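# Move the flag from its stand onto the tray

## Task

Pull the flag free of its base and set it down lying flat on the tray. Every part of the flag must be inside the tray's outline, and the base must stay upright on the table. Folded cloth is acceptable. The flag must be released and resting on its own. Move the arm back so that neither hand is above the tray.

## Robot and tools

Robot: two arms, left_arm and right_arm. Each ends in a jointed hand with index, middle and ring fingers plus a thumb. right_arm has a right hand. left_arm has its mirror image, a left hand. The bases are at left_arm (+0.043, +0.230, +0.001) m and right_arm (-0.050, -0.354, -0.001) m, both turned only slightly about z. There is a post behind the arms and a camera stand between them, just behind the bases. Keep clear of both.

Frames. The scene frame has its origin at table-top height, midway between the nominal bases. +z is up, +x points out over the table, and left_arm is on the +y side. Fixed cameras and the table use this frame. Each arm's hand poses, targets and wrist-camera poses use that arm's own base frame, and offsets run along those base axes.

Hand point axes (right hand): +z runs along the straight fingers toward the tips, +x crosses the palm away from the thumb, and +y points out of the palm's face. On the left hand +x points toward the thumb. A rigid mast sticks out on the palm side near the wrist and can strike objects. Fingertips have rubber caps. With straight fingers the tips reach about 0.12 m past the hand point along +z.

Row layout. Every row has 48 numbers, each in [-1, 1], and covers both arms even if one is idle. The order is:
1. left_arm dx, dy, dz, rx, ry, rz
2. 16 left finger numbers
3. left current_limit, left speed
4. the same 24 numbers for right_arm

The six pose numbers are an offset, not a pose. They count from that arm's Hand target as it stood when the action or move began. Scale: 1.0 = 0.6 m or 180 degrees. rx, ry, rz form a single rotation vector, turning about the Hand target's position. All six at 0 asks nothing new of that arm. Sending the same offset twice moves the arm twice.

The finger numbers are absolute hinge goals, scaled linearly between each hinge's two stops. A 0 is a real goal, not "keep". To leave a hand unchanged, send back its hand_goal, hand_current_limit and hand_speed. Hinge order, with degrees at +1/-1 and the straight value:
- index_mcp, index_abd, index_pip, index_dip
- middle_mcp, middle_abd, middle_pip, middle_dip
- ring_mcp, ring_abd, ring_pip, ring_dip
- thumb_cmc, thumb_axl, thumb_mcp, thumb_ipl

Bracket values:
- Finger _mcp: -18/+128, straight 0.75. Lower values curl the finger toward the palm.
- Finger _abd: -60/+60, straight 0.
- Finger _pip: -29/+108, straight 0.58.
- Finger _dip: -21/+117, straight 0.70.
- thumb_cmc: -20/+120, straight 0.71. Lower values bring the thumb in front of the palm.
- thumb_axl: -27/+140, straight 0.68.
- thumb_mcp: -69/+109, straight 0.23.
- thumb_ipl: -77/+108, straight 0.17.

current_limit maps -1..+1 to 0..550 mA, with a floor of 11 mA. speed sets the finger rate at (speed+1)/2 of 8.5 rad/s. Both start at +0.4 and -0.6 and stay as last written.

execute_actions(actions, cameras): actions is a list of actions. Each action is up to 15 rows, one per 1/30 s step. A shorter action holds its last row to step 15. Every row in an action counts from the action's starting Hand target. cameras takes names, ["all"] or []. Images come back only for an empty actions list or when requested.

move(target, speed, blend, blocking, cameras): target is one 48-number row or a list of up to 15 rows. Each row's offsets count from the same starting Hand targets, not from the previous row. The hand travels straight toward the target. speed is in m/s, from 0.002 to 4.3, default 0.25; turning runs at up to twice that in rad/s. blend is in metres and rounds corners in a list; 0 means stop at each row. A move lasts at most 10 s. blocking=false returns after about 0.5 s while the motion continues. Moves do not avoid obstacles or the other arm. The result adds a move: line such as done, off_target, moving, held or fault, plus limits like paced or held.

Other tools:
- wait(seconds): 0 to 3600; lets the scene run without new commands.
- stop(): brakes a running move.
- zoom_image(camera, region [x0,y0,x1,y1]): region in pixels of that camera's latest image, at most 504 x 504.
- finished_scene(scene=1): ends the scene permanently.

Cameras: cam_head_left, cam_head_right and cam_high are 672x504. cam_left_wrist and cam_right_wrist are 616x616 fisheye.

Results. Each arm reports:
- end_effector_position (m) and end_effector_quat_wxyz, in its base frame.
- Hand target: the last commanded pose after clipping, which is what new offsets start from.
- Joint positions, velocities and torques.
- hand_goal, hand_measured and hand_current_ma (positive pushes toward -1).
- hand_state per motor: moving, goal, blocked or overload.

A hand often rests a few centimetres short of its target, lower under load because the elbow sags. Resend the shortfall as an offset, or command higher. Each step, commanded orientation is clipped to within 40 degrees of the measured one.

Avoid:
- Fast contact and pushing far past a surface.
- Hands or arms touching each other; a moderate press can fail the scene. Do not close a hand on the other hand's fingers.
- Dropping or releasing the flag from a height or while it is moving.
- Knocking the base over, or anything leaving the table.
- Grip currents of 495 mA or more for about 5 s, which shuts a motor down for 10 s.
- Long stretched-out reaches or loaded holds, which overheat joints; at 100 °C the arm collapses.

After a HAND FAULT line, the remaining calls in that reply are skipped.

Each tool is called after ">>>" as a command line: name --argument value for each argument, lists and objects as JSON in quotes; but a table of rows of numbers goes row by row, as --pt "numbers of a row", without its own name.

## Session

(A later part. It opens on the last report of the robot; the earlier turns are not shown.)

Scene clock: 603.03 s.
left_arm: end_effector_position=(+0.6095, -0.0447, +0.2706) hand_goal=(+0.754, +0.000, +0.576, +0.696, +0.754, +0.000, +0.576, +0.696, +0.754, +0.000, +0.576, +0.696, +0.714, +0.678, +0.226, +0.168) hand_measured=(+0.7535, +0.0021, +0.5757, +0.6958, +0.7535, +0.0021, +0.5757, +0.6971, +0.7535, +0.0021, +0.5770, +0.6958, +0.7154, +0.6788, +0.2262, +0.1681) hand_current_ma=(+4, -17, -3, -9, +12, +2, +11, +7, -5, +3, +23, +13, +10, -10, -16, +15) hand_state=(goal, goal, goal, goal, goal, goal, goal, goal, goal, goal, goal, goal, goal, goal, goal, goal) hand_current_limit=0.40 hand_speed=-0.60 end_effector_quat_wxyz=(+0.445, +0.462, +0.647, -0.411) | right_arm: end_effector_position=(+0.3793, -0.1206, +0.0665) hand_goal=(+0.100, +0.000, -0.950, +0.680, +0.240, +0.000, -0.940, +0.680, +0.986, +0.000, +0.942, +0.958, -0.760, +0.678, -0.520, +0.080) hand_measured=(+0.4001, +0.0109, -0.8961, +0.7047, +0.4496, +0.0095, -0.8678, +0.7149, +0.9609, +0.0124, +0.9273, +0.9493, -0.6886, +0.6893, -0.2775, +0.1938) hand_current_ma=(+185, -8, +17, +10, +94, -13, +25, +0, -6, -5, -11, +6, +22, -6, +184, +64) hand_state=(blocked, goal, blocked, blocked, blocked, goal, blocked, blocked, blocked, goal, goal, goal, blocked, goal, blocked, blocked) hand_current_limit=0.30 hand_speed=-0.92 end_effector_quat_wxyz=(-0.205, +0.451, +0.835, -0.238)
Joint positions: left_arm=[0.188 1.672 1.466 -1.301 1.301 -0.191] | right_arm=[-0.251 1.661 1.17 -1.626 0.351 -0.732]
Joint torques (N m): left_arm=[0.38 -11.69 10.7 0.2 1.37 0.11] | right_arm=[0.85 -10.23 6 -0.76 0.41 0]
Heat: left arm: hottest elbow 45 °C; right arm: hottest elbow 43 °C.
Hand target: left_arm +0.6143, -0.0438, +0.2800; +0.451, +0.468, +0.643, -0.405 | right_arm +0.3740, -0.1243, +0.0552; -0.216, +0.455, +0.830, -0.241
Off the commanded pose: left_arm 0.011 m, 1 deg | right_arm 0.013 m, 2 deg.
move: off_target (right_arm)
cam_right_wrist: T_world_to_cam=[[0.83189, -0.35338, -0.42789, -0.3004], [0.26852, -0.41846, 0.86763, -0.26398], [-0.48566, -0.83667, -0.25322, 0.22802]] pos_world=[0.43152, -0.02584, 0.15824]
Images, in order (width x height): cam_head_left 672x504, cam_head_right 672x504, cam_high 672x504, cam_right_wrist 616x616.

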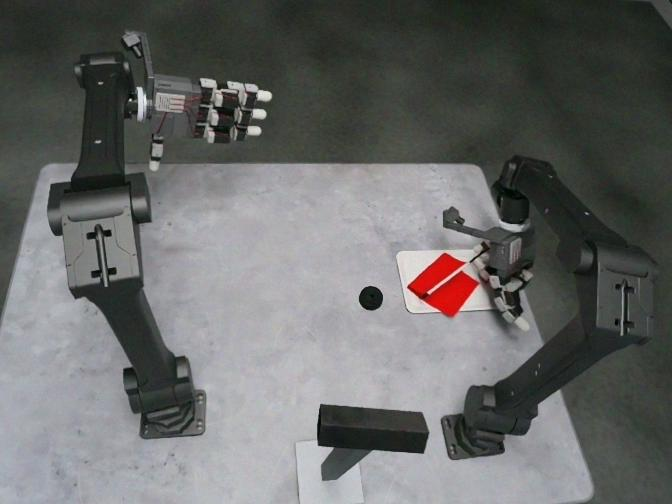

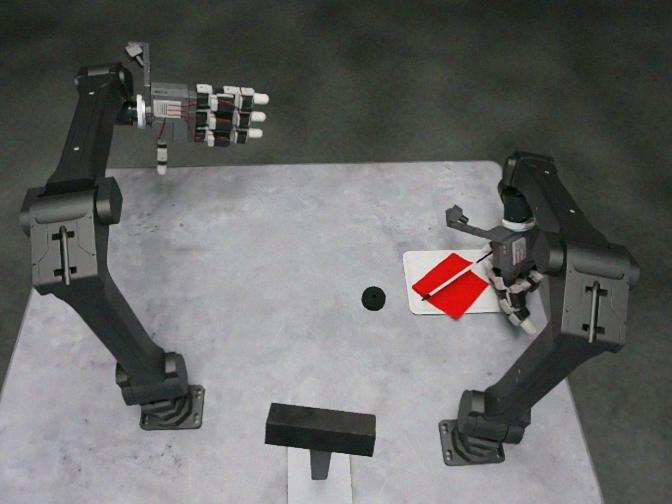

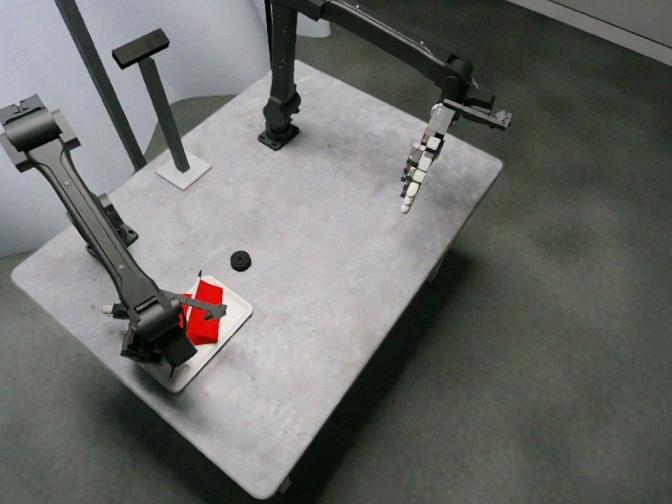

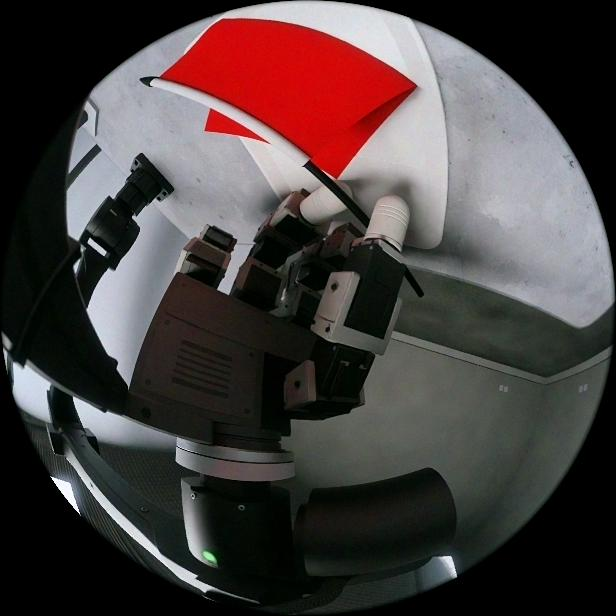

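>>> move --pt "0 0 0 0 0 0 0.754 0 0.576 0.696 0.754 0 0.576 0.696 0.754 0 0.576 0.696 0.714 0.678 0.226 0.168 0.4 -0.6 0.1133 0.0505 0.278 0.0663 -0.1157 -0.0083 0.10 0 -0.95 0.68 0.24 0 -0.94 0.68 0.986 0 0.942 0.957 -0.76 0.678 -0.52 0.08 0.3 -0.92" --speed 0.08 --cameras '["cam_head_left","cam_right_wrist","cam_head_right","cam_high"]'

>>> zoom_image --camera "cam_head_left" --region '[380, 190, 560, 330]'

>>> zoom_image --camera "cam_head_right" --region '[380, 190, 560, 330]'

>>> zoom_image --camera "cam_high" --region '[110, 200, 280, 400]'

Scene clock: 632.87 s.
left_arm: end_effector_position=(+0.6095, -0.0447, +0.2706) hand_goal=(+0.754, +0.000, +0.576, +0.696, +0.754, +0.000, +0.576, +0.696, +0.754, +0.000, +0.576, +0.696, +0.714, +0.678, +0.226, +0.168) hand_measured=(+0.7523, +0.0021, +0.5757, +0.6971, +0.7535, +0.0021, +0.5770, +0.6958, +0.7535, +0.0021, +0.5770, +0.6958, +0.7142, +0.6767, +0.2262, +0.1681) hand_current_ma=(+14, -7, +16, +0, +14, +8, +7, +2, -6, -6, +14, +12, -3, -6, -12, +8) hand_state=(goal, goal, goal, goal, goal, goal, goal, goal, goal, goal, goal, goal, goal, goal, goal, goal) hand_current_limit=0.40 hand_speed=-0.60 end_effector_quat_wxyz=(+0.445, +0.462, +0.647, -0.411) | right_arm: end_effector_position=(+0.4314, -0.0875, +0.1989) hand_goal=(+0.100, +0.000, -0.950, +0.680, +0.240, +0.000, -0.940, +0.680, +0.986, +0.000, +0.942, +0.958, -0.760, +0.678, -0.520, +0.080) hand_measured=(+0.4001, +0.0109, -0.8961, +0.7060, +0.4496, +0.0095, -0.8678, +0.7149, +0.9621, +0.0139, +0.9273, +0.9506, -0.6860, +0.6893, -0.2766, +0.1948) hand_current_ma=(+181, +0, +12, +12, +109, -18, +31, +14, -11, -9, -10, -2, +30, +1, +177, +72) hand_state=(blocked, goal, blocked, blocked, blocked, goal, blocked, blocked, blocked, goal, goal, goal, blocked, goal, blocked, blocked) hand_current_limit=0.30 hand_speed=-0.92 end_effector_quat_wxyz=(-0.119, +0.475, +0.869, -0.068)
Joint positions: left_arm=[0.188 1.672 1.466 -1.301 1.301 -0.191] | right_arm=[-0.277 1.48 1.339 -1.694 0.079 -0.837]
Joint torques (N m): left_arm=[0.38 -11.63 10.69 0.23 1.37 0.11] | right_arm=[0.79 -11.34 13.01 -0.8 -0.12 -0.16]
Heat: left arm: hottest elbow 45 °C; right arm: hottest elbow 39 °C.
Hand target: left_arm +0.6143, -0.0438, +0.2800; +0.451, +0.468, +0.643, -0.405 | right_arm +0.4419, -0.0939, +0.2220; -0.112, +0.477, +0.869, -0.065
Off the commanded pose: left_arm 0.011 m, 1 deg | right_arm 0.026 m, 1 deg.
joint sent to its limit (right arm) — joint 4 (wrist pitch), lower limit. The joint targets still meet the commanded pose.
move: off_target (right_arm)
cam_right_wrist: T_world_to_cam=[[0.92433, -0.31733, -0.21192, -0.35501], [-0.02431, -0.60322, 0.7972, -0.25483], [-0.38081, -0.73173, -0.56529, 0.34053]] pos_world=[0.45163, -0.0172, 0.32042]
Images, in order (width x height): cam_head_left 672x504, cam_head_right 672x504, cam_high 672x504, cam_right_wrist 616x616.

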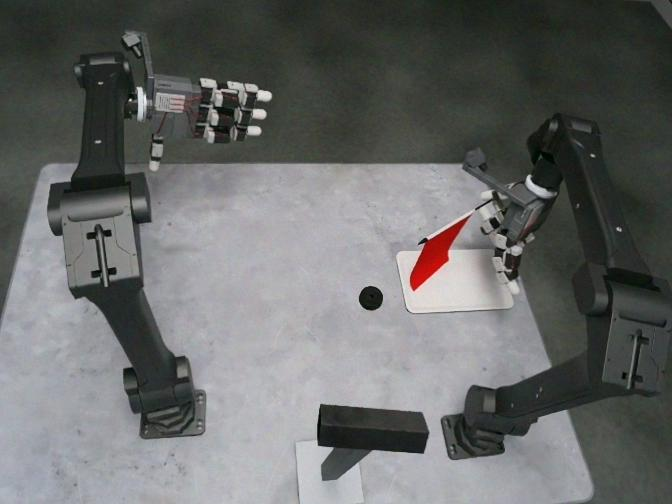

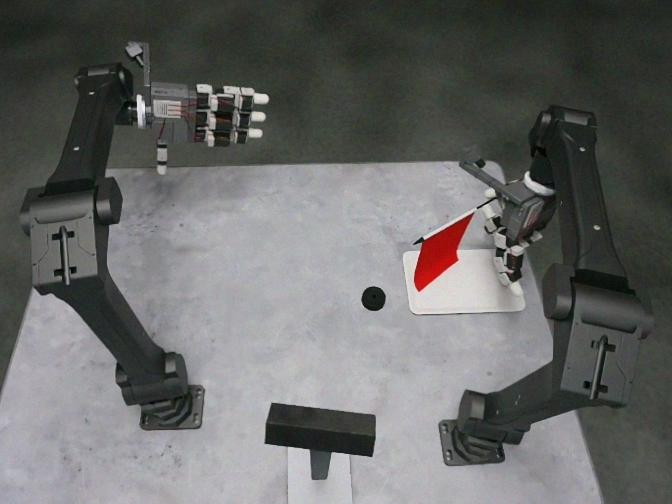

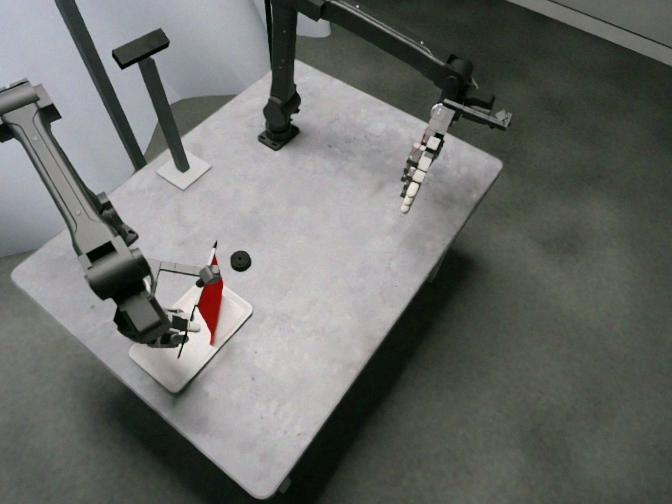

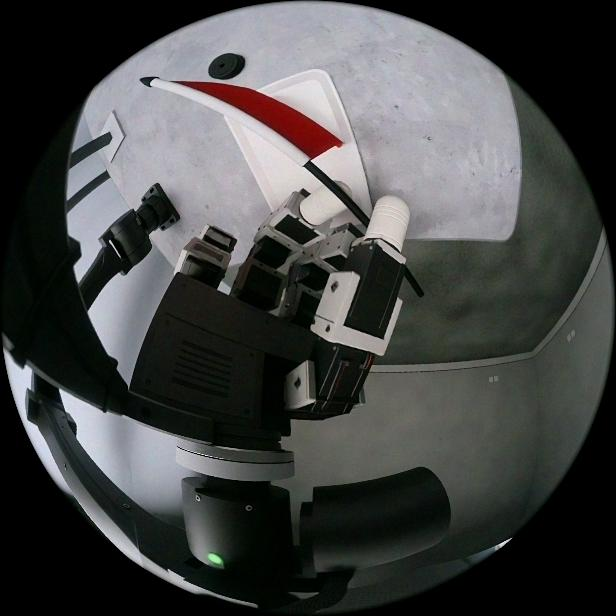

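Scaled by 2.800 from the camera's image (finer frame: 960x720).

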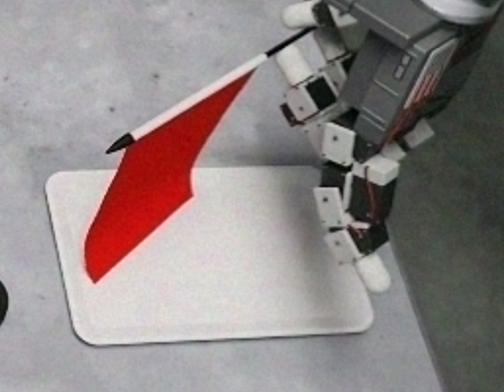

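Scaled by 2.800 from the camera's image (finer frame: 960x720).

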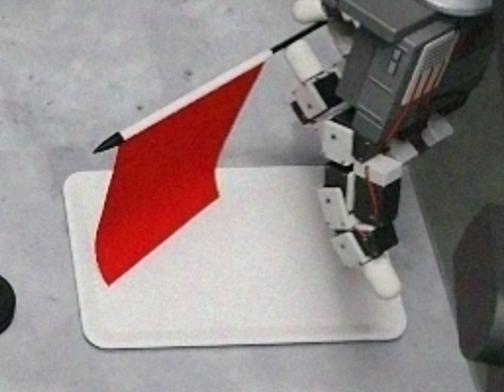

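Scaled by 2.520 from the camera's image (finer frame: 960x720).

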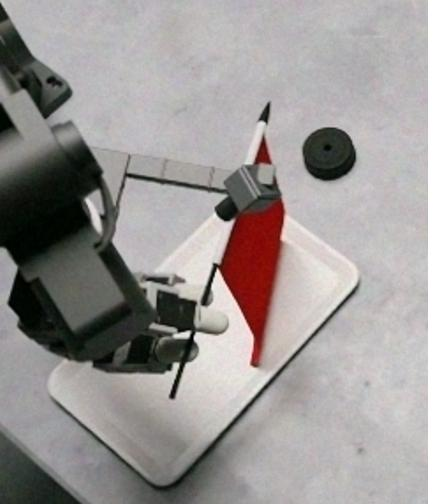

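>>> move --pt "0 0 0 0 0 0 0.754 0 0.576 0.696 0.754 0 0.576 0.696 0.754 0 0.576 0.696 0.714 0.678 0.226 0.168 0.4 -0.6 -0.0838 -0.0282 -0.1097 -0.0221 0.0386 -0.0444 0.10 0 -0.95 0.68 0.24 0 -0.94 0.68 0.986 0 0.942 0.957 -0.76 0.678 -0.52 0.08 0.3 -0.92" --speed 0.06 --cameras '["cam_head_left","cam_right_wrist","cam_head_right","cam_high"]'

>>> zoom_image --camera "cam_head_left" --region '[380, 190, 560, 330]'

>>> zoom_image --camera "cam_head_right" --region '[380, 190, 560, 330]'

>>> zoom_image --camera "cam_high" --region '[110, 200, 280, 400]'

Scene clock: 648.57 s.
left_arm: end_effector_position=(+0.6095, -0.0447, +0.2706) hand_goal=(+0.754, +0.000, +0.576, +0.696, +0.754, +0.000, +0.576, +0.696, +0.754, +0.000, +0.576, +0.696, +0.714, +0.678, +0.226, +0.168) hand_measured=(+0.7535, +0.0021, +0.5770, +0.6958, +0.7535, +0.0036, +0.5770, +0.6958, +0.7535, +0.0021, +0.5757, +0.6958, +0.7142, +0.6767, +0.2252, +0.1681) hand_current_ma=(+6, +2, +11, -10, -7, -13, +1, +0, -22, +5, +15, +5, +8, -2, +1, -3) hand_state=(goal, goal, goal, goal, goal, goal, goal, goal, goal, goal, goal, goal, goal, goal, goal, goal) hand_current_limit=0.40 hand_speed=-0.60 end_effector_quat_wxyz=(+0.445, +0.462, +0.647, -0.411) | right_arm: end_effector_position=(+0.3955, -0.1068, +0.1575) hand_goal=(+0.100, +0.000, -0.950, +0.680, +0.240, +0.000, -0.940, +0.680, +0.986, +0.000, +0.942, +0.958, -0.760, +0.678, -0.520, +0.080) hand_measured=(+0.4001, +0.0109, -0.8961, +0.7060, +0.4496, +0.0124, -0.8691, +0.7149, +0.9609, +0.0124, +0.9273, +0.9493, -0.6873, +0.6893, -0.2766, +0.1938) hand_current_ma=(+188, -11, +10, +3, +101, +0, +25, +8, -15, +8, -20, +5, +35, -9, +174, +62) hand_state=(blocked, goal, blocked, blocked, blocked, goal, blocked, blocked, blocked, goal, goal, goal, blocked, goal, blocked, blocked) hand_current_limit=0.30 hand_speed=-0.92 end_effector_quat_wxyz=(-0.154, +0.527, +0.828, -0.116)
Joint positions: left_arm=[0.188 1.672 1.466 -1.301 1.301 -0.191] | right_arm=[-0.296 1.478 1.231 -1.688 0.139 -0.707]
Joint torques (N m): left_arm=[0.32 -11.63 10.7 0.18 1.37 0.11] | right_arm=[0.85 -10.81 7.12 -0.28 0.18 0]
Heat: left arm: hottest elbow 46 °C; right arm: hottest elbow 40 °C.
Hand target: left_arm +0.6143, -0.0438, +0.2800; +0.451, +0.468, +0.643, -0.405 | right_arm +0.3916, -0.1109, +0.1562; -0.152, +0.535, +0.823, -0.116
Off the commanded pose: left_arm 0.011 m, 1 deg | right_arm 0.006 m, 1 deg.
move: done
cam_right_wrist: T_world_to_cam=[[0.84974, -0.44477, -0.28306, -0.3097], [-0.00608, -0.54515, 0.83832, -0.24181], [-0.52716, -0.71063, -0.46594, 0.33393]] pos_world=[0.43773, -0.03227, 0.27064]
Images, in order (width x height): cam_head_left 672x504, cam_head_right 672x504, cam_high 672x504, cam_right_wrist 616x616.

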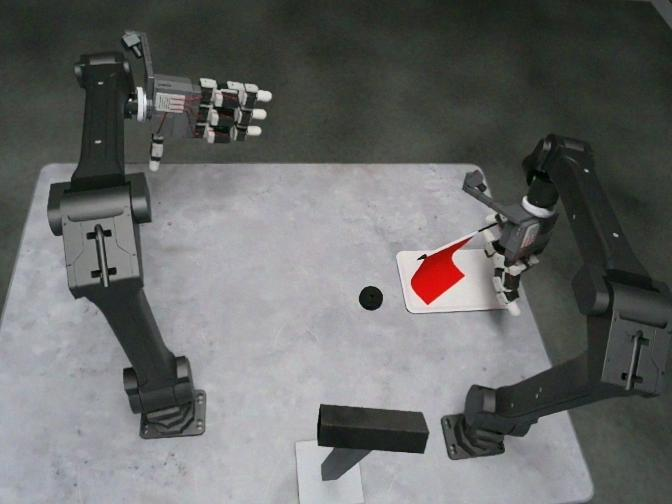

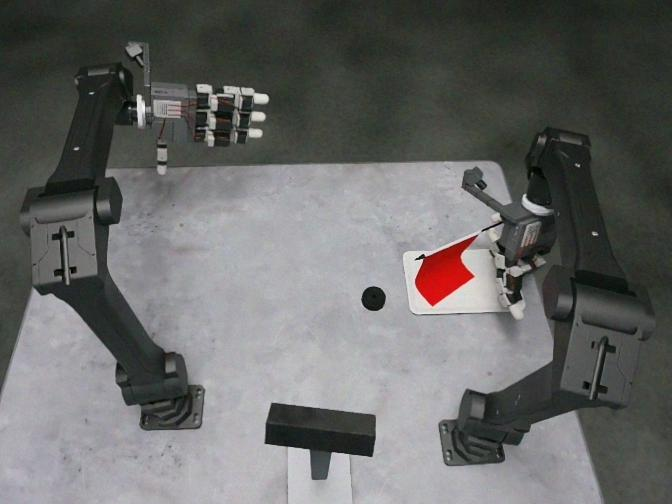

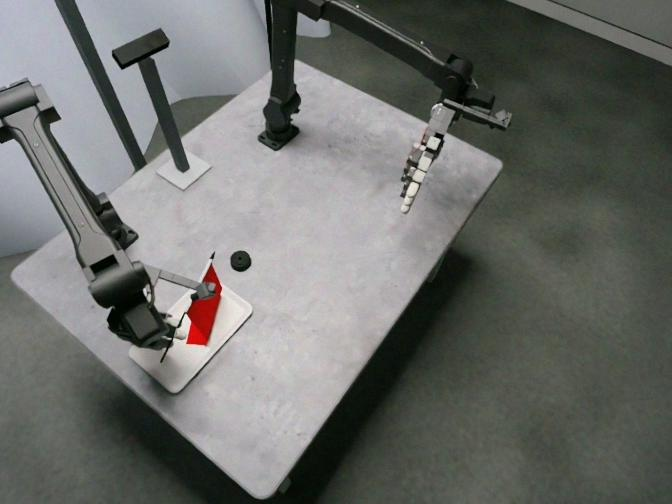

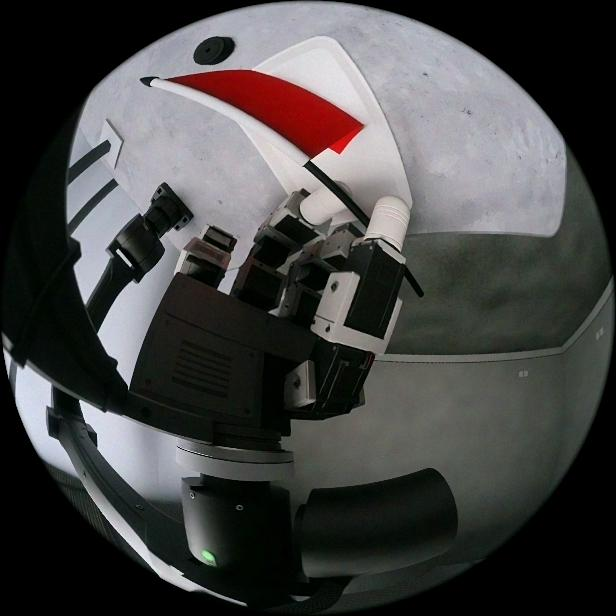

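Scaled by 2.800 from the camera's image (finer frame: 960x720).

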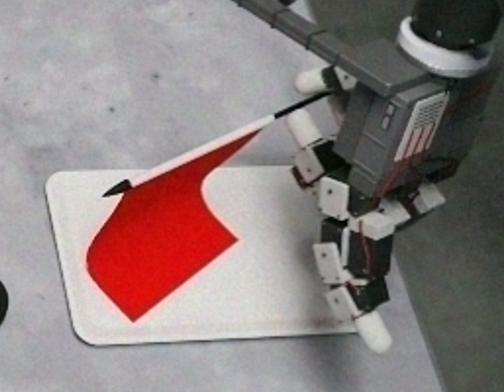

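Scaled by 2.800 from the camera's image (finer frame: 960x720).

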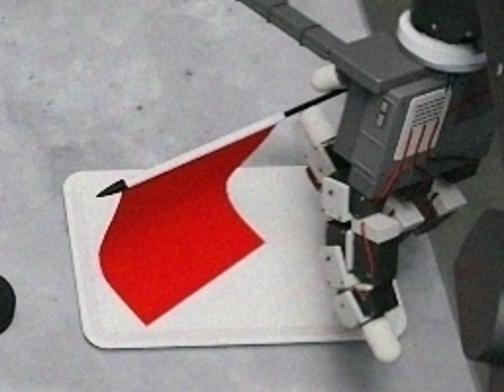

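Scaled by 2.520 from the camera's image (finer frame: 960x720).

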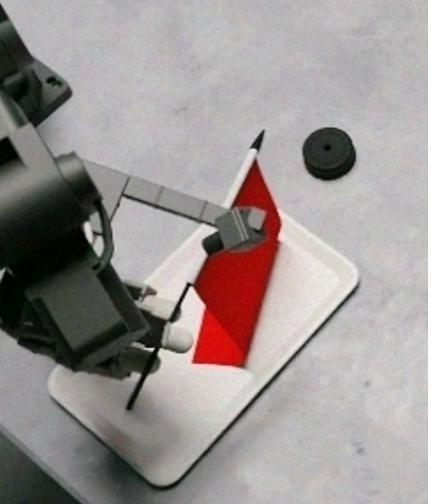

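>>> move --pt "0 0 0 0 0 0 0.754 0 0.576 0.696 0.754 0 0.576 0.696 0.754 0 0.576 0.696 0.714 0.678 0.226 0.168 0.4 -0.6 0.0723 0.0232 -0.0403 -0.0096 0.0261 0.0222 0.10 0 -0.95 0.68 0.24 0 -0.94 0.68 0.986 0 0.942 0.957 -0.76 0.678 -0.52 0.08 0.3 -0.92" --speed 0.06 --cameras '["cam_head_left","cam_right_wrist","cam_head_right","cam_high"]'

>>> zoom_image --camera "cam_head_left" --region '[380, 190, 560, 330]'

>>> zoom_image --camera "cam_head_right" --region '[380, 190, 560, 330]'

>>> zoom_image --camera "cam_high" --region '[110, 200, 280, 400]'

Scene clock: 660.37 s.
left_arm: end_effector_position=(+0.6095, -0.0447, +0.2706) hand_goal=(+0.754, +0.000, +0.576, +0.696, +0.754, +0.000, +0.576, +0.696, +0.754, +0.000, +0.576, +0.696, +0.714, +0.678, +0.226, +0.168) hand_measured=(+0.7523, +0.0021, +0.5770, +0.6958, +0.7535, +0.0007, +0.5757, +0.6971, +0.7547, +0.0036, +0.5770, +0.6958, +0.7142, +0.6777, +0.2262, +0.1672) hand_current_ma=(+16, -13, +3, +14, -6, +17, +13, +2, -3, +10, +4, +13, -5, +6, -10, +9) hand_state=(goal, goal, goal, goal, goal, goal, goal, goal, goal, goal, goal, goal, goal, goal, goal, goal) hand_current_limit=0.40 hand_speed=-0.60 end_effector_quat_wxyz=(+0.445, +0.462, +0.647, -0.411) | right_arm: end_effector_position=(+0.4197, -0.0962, +0.1242) hand_goal=(+0.100, +0.000, -0.950, +0.680, +0.240, +0.000, -0.940, +0.680, +0.986, +0.000, +0.942, +0.958, -0.760, +0.678, -0.520, +0.080) hand_measured=(+0.4001, +0.0109, -0.8948, +0.7047, +0.4496, +0.0095, -0.8678, +0.7136, +0.9609, +0.0124, +0.9285, +0.9493, -0.6873, +0.6893, -0.2766, +0.1948) hand_current_ma=(+185, -3, +20, +8, +113, +4, +21, +13, -12, -10, -6, +1, +33, -8, +186, +68) hand_state=(blocked, goal, blocked, blocked, blocked, goal, blocked, blocked, blocked, goal, goal, goal, blocked, goal, blocked, blocked) hand_current_limit=0.30 hand_speed=-0.92 end_effector_quat_wxyz=(-0.179, +0.502, +0.832, -0.154)
Joint positions: left_arm=[0.188 1.672 1.466 -1.301 1.301 -0.191] | right_arm=[-0.234 1.607 1.285 -1.692 0.18 -0.677]
Joint torques (N m): left_arm=[0.38 -11.63 10.67 0.21 1.37 0.11] | right_arm=[2.32 -10.4 12.05 -1.36 0.24 0.01]
Heat: left arm: hottest elbow 46 °C; right arm: hottest elbow 40 °C.
Hand target: left_arm +0.6143, -0.0438, +0.2800; +0.451, +0.468, +0.643, -0.405 | right_arm +0.4349, -0.0969, +0.1320; -0.174, +0.503, +0.832, -0.156
Off the commanded pose: left_arm 0.011 m, 1 deg | right_arm 0.017 m, 1 deg.
joint sent to its limit (right arm) — joint 4 (wrist pitch), lower limit. The joint targets still meet the commanded pose.
move: off_target (right_arm)
cam_right_wrist: T_world_to_cam=[[0.84498, -0.40962, -0.34382, -0.32207], [0.09383, -0.51939, 0.84937, -0.24883], [-0.52649, -0.74997, -0.40044, 0.32643]] pos_world=[0.46736, -0.01635, 0.23133]
Images, in order (width x height): cam_head_left 672x504, cam_head_right 672x504, cam_high 672x504, cam_right_wrist 616x616.

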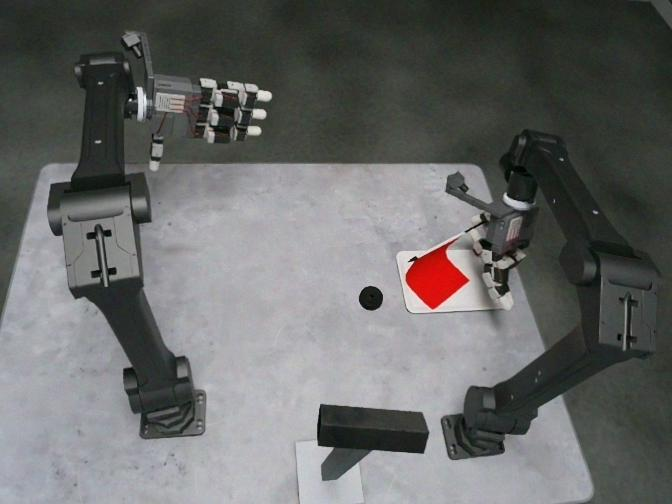

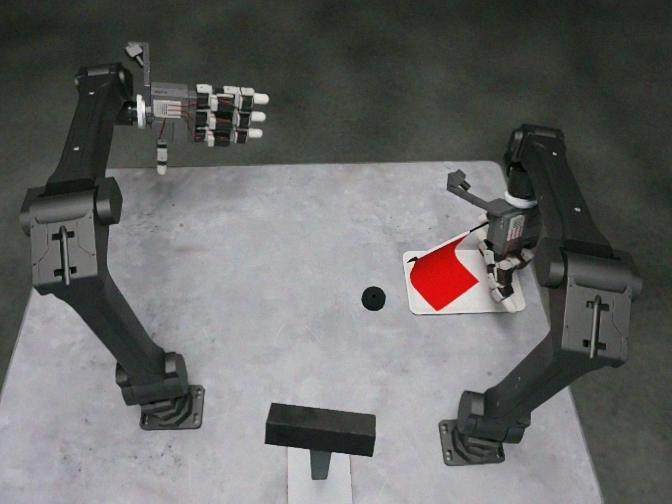

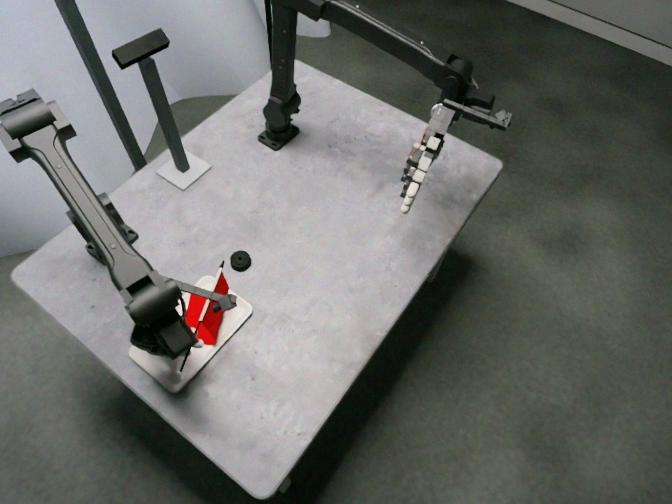

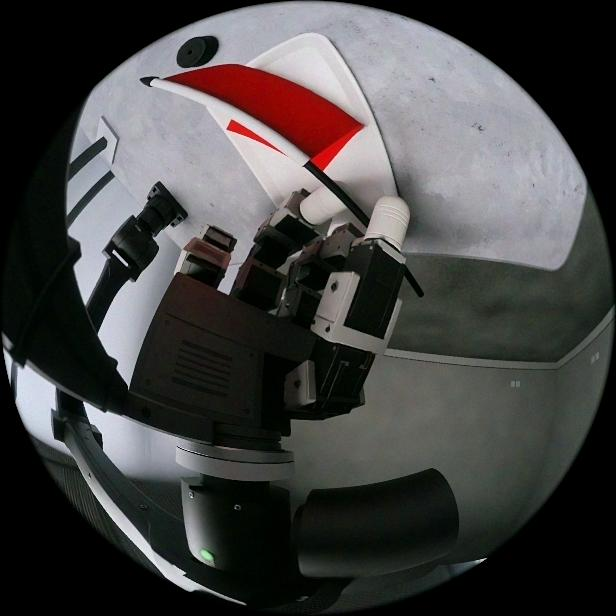

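Scaled by 2.800 from the camera's image (finer frame: 960x720).

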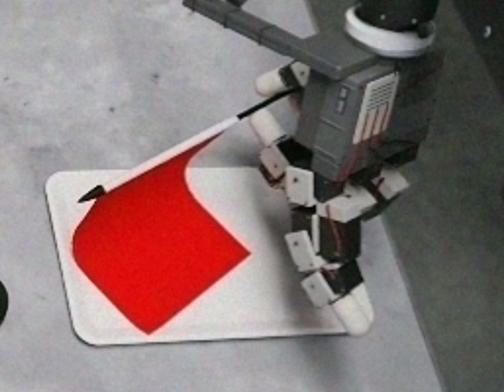

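Scaled by 2.800 from the camera's image (finer frame: 960x720).

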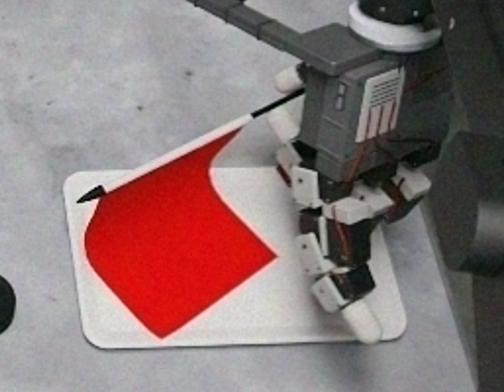

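Scaled by 2.520 from the camera's image (finer frame: 960x720).

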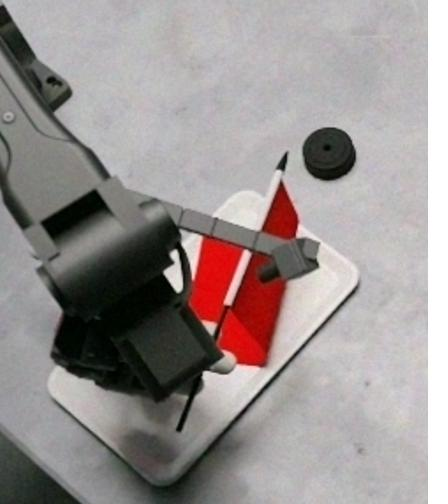

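>>> move --pt "0 0 0 0 0 0 0.754 0 0.576 0.696 0.754 0 0.576 0.696 0.754 0 0.576 0.696 0.714 0.678 0.226 0.168 0.4 -0.6 -0.1035 -0.0467 -0.07 -0.01935 0.03373 0.0222 0.10 0 -0.95 0.68 0.24 0 -0.94 0.68 0.986 0 0.942 0.957 -0.76 0.678 -0.52 0.08 0.3 -0.92" --speed 0.06 --cameras '["cam_head_left","cam_head_right","cam_high","cam_right_wrist"]'

>>> zoom_image --camera "cam_head_left" --region '[380, 190, 560, 330]'

>>> zoom_image --camera "cam_high" --region '[110, 200, 280, 400]'

Scene clock: 689.90 s.
left_arm: end_effector_position=(+0.6095, -0.0447, +0.2706) hand_goal=(+0.754, +0.000, +0.576, +0.696, +0.754, +0.000, +0.576, +0.696, +0.754, +0.000, +0.576, +0.696, +0.714, +0.678, +0.226, +0.168) hand_measured=(+0.7535, +0.0007, +0.5770, +0.6958, +0.7535, +0.0021, +0.5770, +0.6958, +0.7535, +0.0021, +0.5770, +0.6958, +0.7142, +0.6767, +0.2252, +0.1681) hand_current_ma=(+13, -4, -7, -20, -7, +10, +13, +0, +0, +21, -3, +5, +16, -8, -15, +13) hand_state=(goal, goal, goal, goal, goal, goal, goal, goal, goal, goal, goal, goal, goal, goal, goal, goal) hand_current_limit=0.40 hand_speed=-0.60 end_effector_quat_wxyz=(+0.445, +0.462, +0.647, -0.411) | right_arm: end_effector_position=(+0.3771, -0.1228, +0.0901) hand_goal=(+0.100, +0.000, -0.950, +0.680, +0.240, +0.000, -0.940, +0.680, +0.986, +0.000, +0.942, +0.958, -0.760, +0.678, -0.520, +0.080) hand_measured=(+0.4001, +0.0124, -0.8961, +0.7047, +0.4496, +0.0095, -0.8691, +0.7149, +0.9597, +0.0124, +0.9285, +0.9493, -0.6886, +0.6893, -0.2766, +0.1938) hand_current_ma=(+198, -14, +19, +1, +112, -9, +30, +2, -12, +9, -8, +10, +30, +4, +172, +69) hand_state=(blocked, goal, blocked, blocked, blocked, goal, blocked, blocked, blocked, goal, goal, goal, blocked, goal, blocked, blocked) hand_current_limit=0.30 hand_speed=-0.92 end_effector_quat_wxyz=(-0.198, +0.470, +0.833, -0.215)
Joint positions: left_arm=[0.188 1.672 1.466 -1.301 1.301 -0.191] | right_arm=[-0.274 1.607 1.178 -1.652 0.315 -0.735]
Joint torques (N m): left_arm=[0.38 -11.69 10.69 0.21 1.37 0.11] | right_arm=[0.97 -12.1 6.27 -0.66 0.37 -0.18]
Heat: left arm: hottest elbow 46 °C; right arm: hottest elbow 41 °C.
Hand target: left_arm +0.6143, -0.0438, +0.2800; +0.451, +0.468, +0.643, -0.405 | right_arm +0.3729, -0.1249, +0.0900; -0.196, +0.470, +0.834, -0.213
Off the commanded pose: left_arm 0.011 m, 1 deg | right_arm 0.005 m, 0 deg.
move: done
cam_right_wrist: T_world_to_cam=[[0.83515, -0.37615, -0.4013, -0.2957], [0.21576, -0.44708, 0.86808, -0.26841], [-0.50594, -0.81156, -0.29222, 0.24532]] pos_world=[0.42899, -0.03213, 0.18602]

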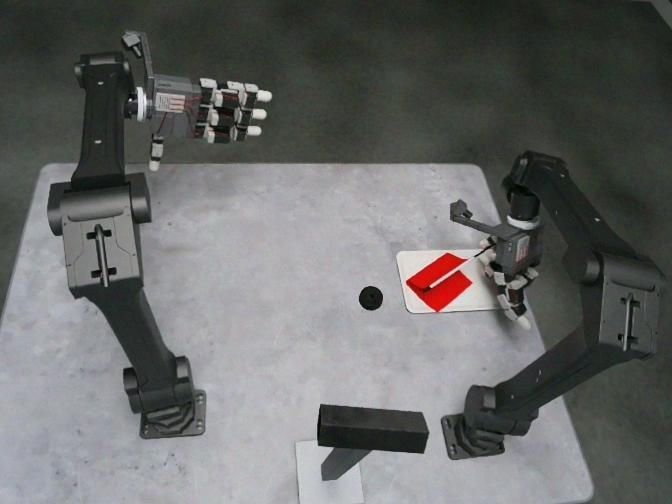

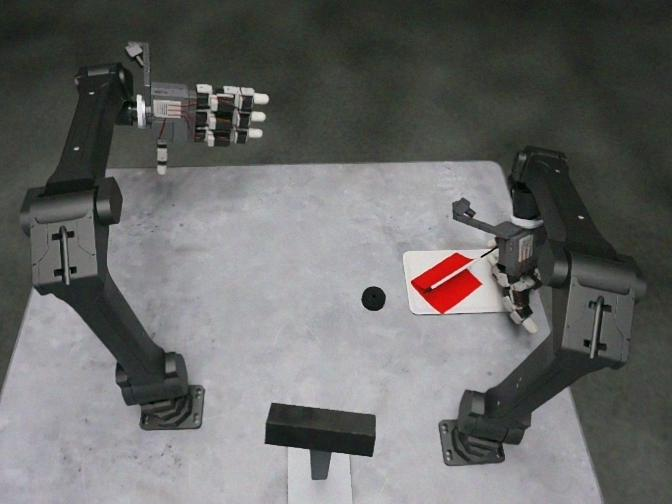

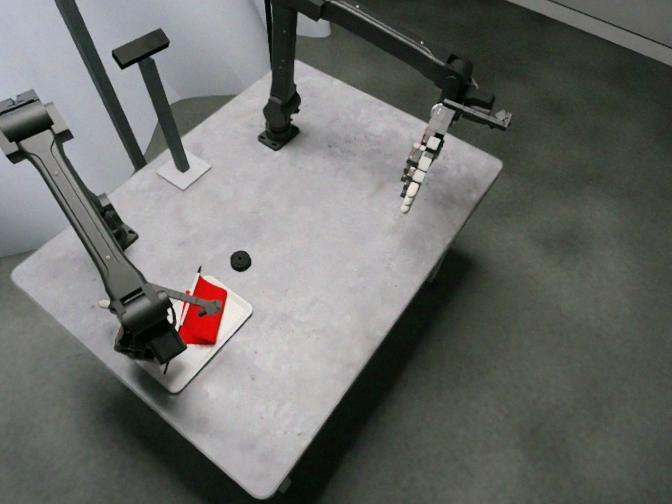

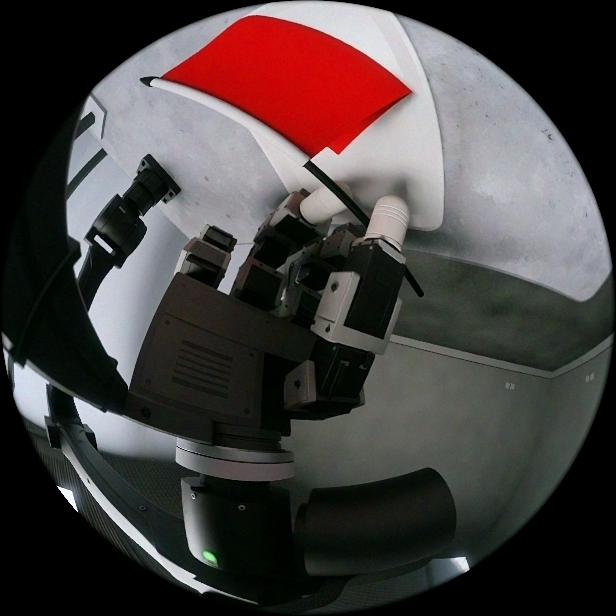

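Scaled by 2.800 from the camera's image (finer frame: 960x720).

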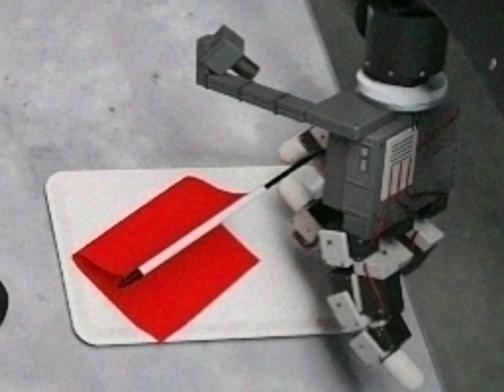

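Scaled by 2.520 from the camera's image (finer frame: 960x720).

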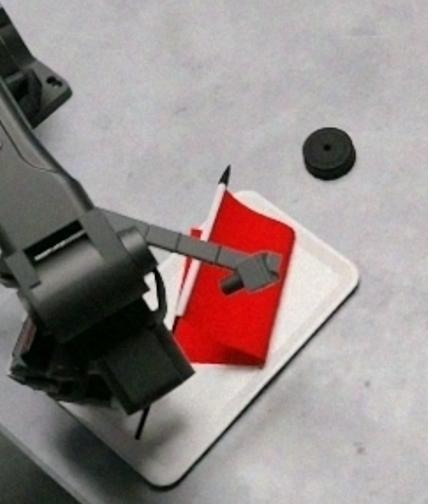

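>>> move --pt "0 0 0 0 0 0 0.754 0 0.576 0.696 0.754 0 0.576 0.696 0.754 0 0.576 0.696 0.714 0.678 0.226 0.168 0.4 -0.6 -0.0658 -0.0378 -0.0717 -0.0166 0.0289 0 0.10 0 -0.95 0.68 0.24 0 -0.94 0.68 0.986 0 0.942 0.957 -0.76 0.678 -0.52 0.08 0.3 -0.92" --speed 0.05 --cameras '["cam_head_left","cam_high","cam_right_wrist"]'

>>> zoom_image --camera "cam_head_left" --region '[380, 190, 560, 330]'

>>> zoom_image --camera "cam_high" --region '[110, 200, 280, 400]'

Scene clock: 700.83 s.
left_arm: end_effector_position=(+0.6095, -0.0447, +0.2706) hand_goal=(+0.754, +0.000, +0.576, +0.696, +0.754, +0.000, +0.576, +0.696, +0.754, +0.000, +0.576, +0.696, +0.714, +0.678, +0.226, +0.168) hand_measured=(+0.7535, +0.0021, +0.5757, +0.6958, +0.7535, +0.0021, +0.5770, +0.6958, +0.7535, +0.0021, +0.5770, +0.6958, +0.7154, +0.6777, +0.2252, +0.1681) hand_current_ma=(+8, -2, +8, -11, +8, +5, +5, +8, +4, +19, +18, -1, +4, -5, -3, +16) hand_state=(goal, goal, goal, goal, goal, goal, goal, goal, goal, goal, goal, goal, goal, goal, goal, goal) hand_current_limit=0.40 hand_speed=-0.60 end_effector_quat_wxyz=(+0.445, +0.462, +0.647, -0.411) | right_arm: end_effector_position=(+0.3398, -0.1465, +0.0578) hand_goal=(+0.100, +0.000, -0.950, +0.680, +0.240, +0.000, -0.940, +0.680, +0.986, +0.000, +0.942, +0.958, -0.760, +0.678, -0.520, +0.080) hand_measured=(+0.4001, +0.0109, -0.8948, +0.7047, +0.4484, +0.0080, -0.8678, +0.7162, +0.9597, +0.0124, +0.9260, +0.9493, -0.6873, +0.6893, -0.2766, +0.1938) hand_current_ma=(+196, -8, +32, +8, +99, -6, +29, +9, -11, +4, -5, +10, +33, -1, +172, +69) hand_state=(blocked, goal, blocked, blocked, blocked, goal, blocked, blocked, blocked, goal, goal, goal, blocked, goal, blocked, blocked) hand_current_limit=0.30 hand_speed=-0.92 end_effector_quat_wxyz=(-0.209, +0.469, +0.820, -0.255)
Joint positions: left_arm=[0.188 1.672 1.466 -1.301 1.301 -0.191] | right_arm=[-0.321 1.609 1.073 -1.585 0.405 -0.737]
Joint torques (N m): left_arm=[0.32 -11.63 10.67 0.2 1.37 0.11] | right_arm=[0.91 -9.17 5.76 -0.79 0.47 -0.16]
Heat: left arm: hottest elbow 46 °C; right arm: hottest elbow 40 °C.
Hand target: left_arm +0.6143, -0.0438, +0.2800; +0.451, +0.468, +0.643, -0.405 | right_arm +0.3333, -0.1476, +0.0469; -0.222, +0.464, +0.818, -0.256
Off the commanded pose: left_arm 0.011 m, 1 deg | right_arm 0.013 m, 2 deg.
move: off_target (right_arm)
cam_right_wrist: T_world_to_cam=[[0.80955, -0.40175, -0.42805, -0.27985], [0.26952, -0.39342, 0.87897, -0.25395], [-0.52153, -0.82693, -0.21021, 0.19618]] pos_world=[0.39731, -0.05011, 0.14466]

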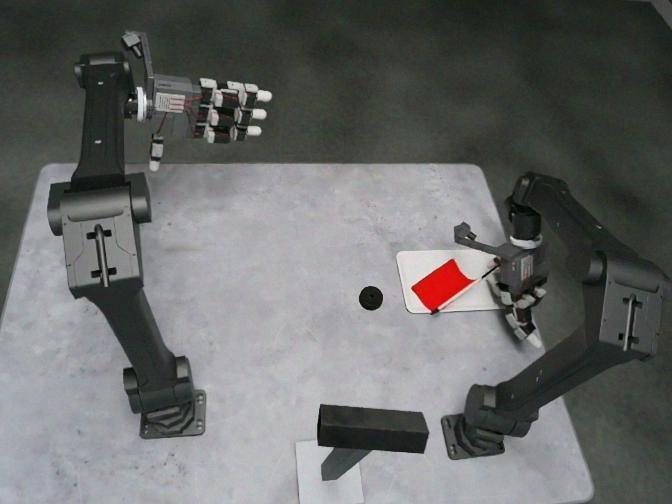

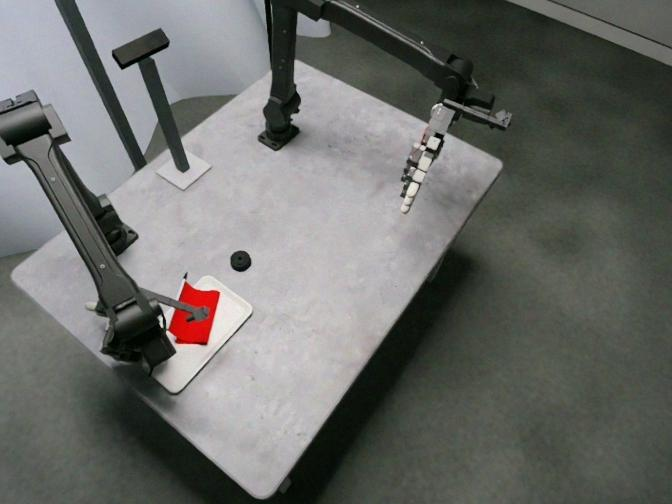

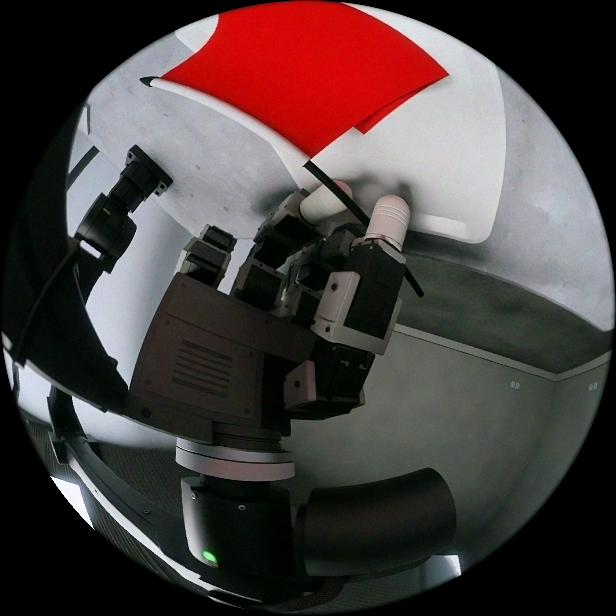

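Scaled by 2.800 from the camera's image (finer frame: 960x720).

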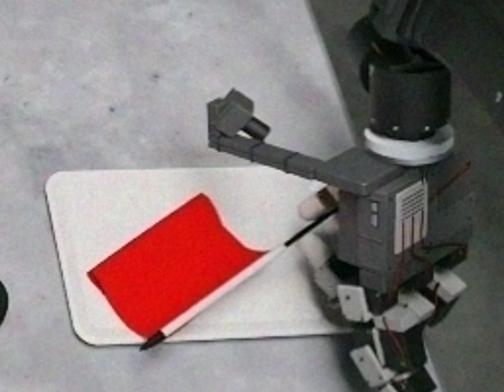

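Scaled by 2.520 from the camera's image (finer frame: 960x720).

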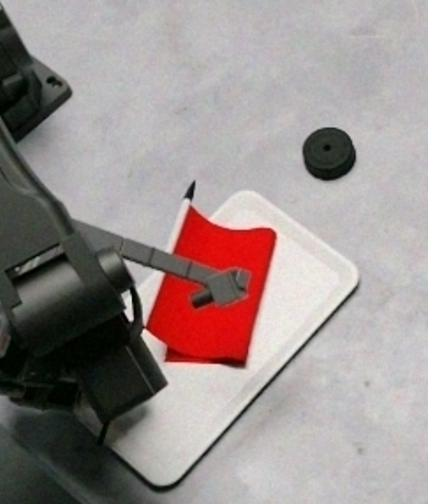

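>>> zoom_image --camera "cam_right_wrist" --region '[270, 120, 460, 310]'

>>> zoom_image --camera "cam_high" --region '[80, 260, 220, 400]'

>>> zoom_image --camera "cam_head_left" --region '[460, 230, 560, 360]'

Scaled by 2.653 from the camera's image (finer frame: 880x880).

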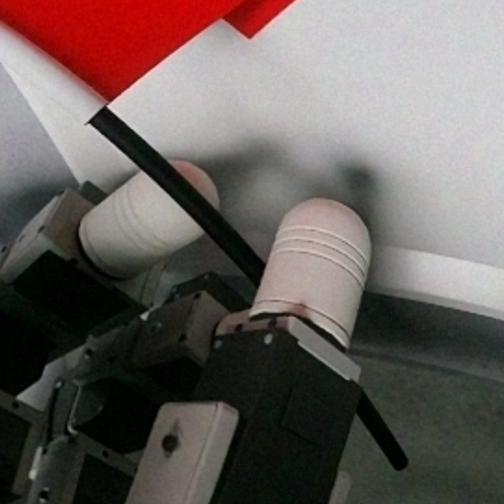

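Scaled by 3.600 from the camera's image (finer frame: 960x720).

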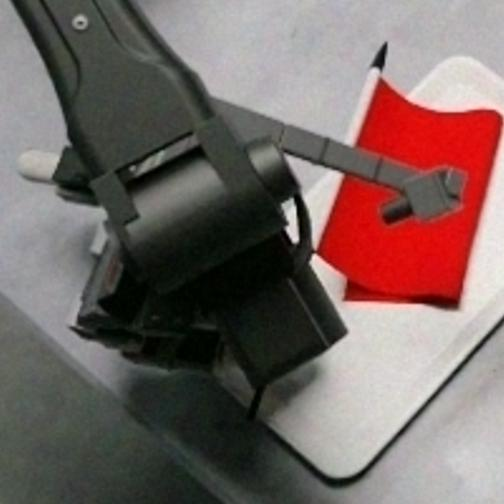

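Scaled by 3.877 from the camera's image (finer frame: 960x720).

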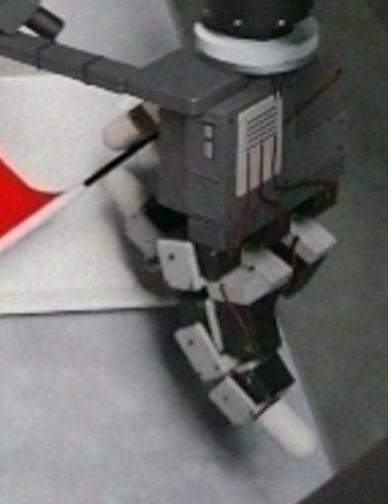

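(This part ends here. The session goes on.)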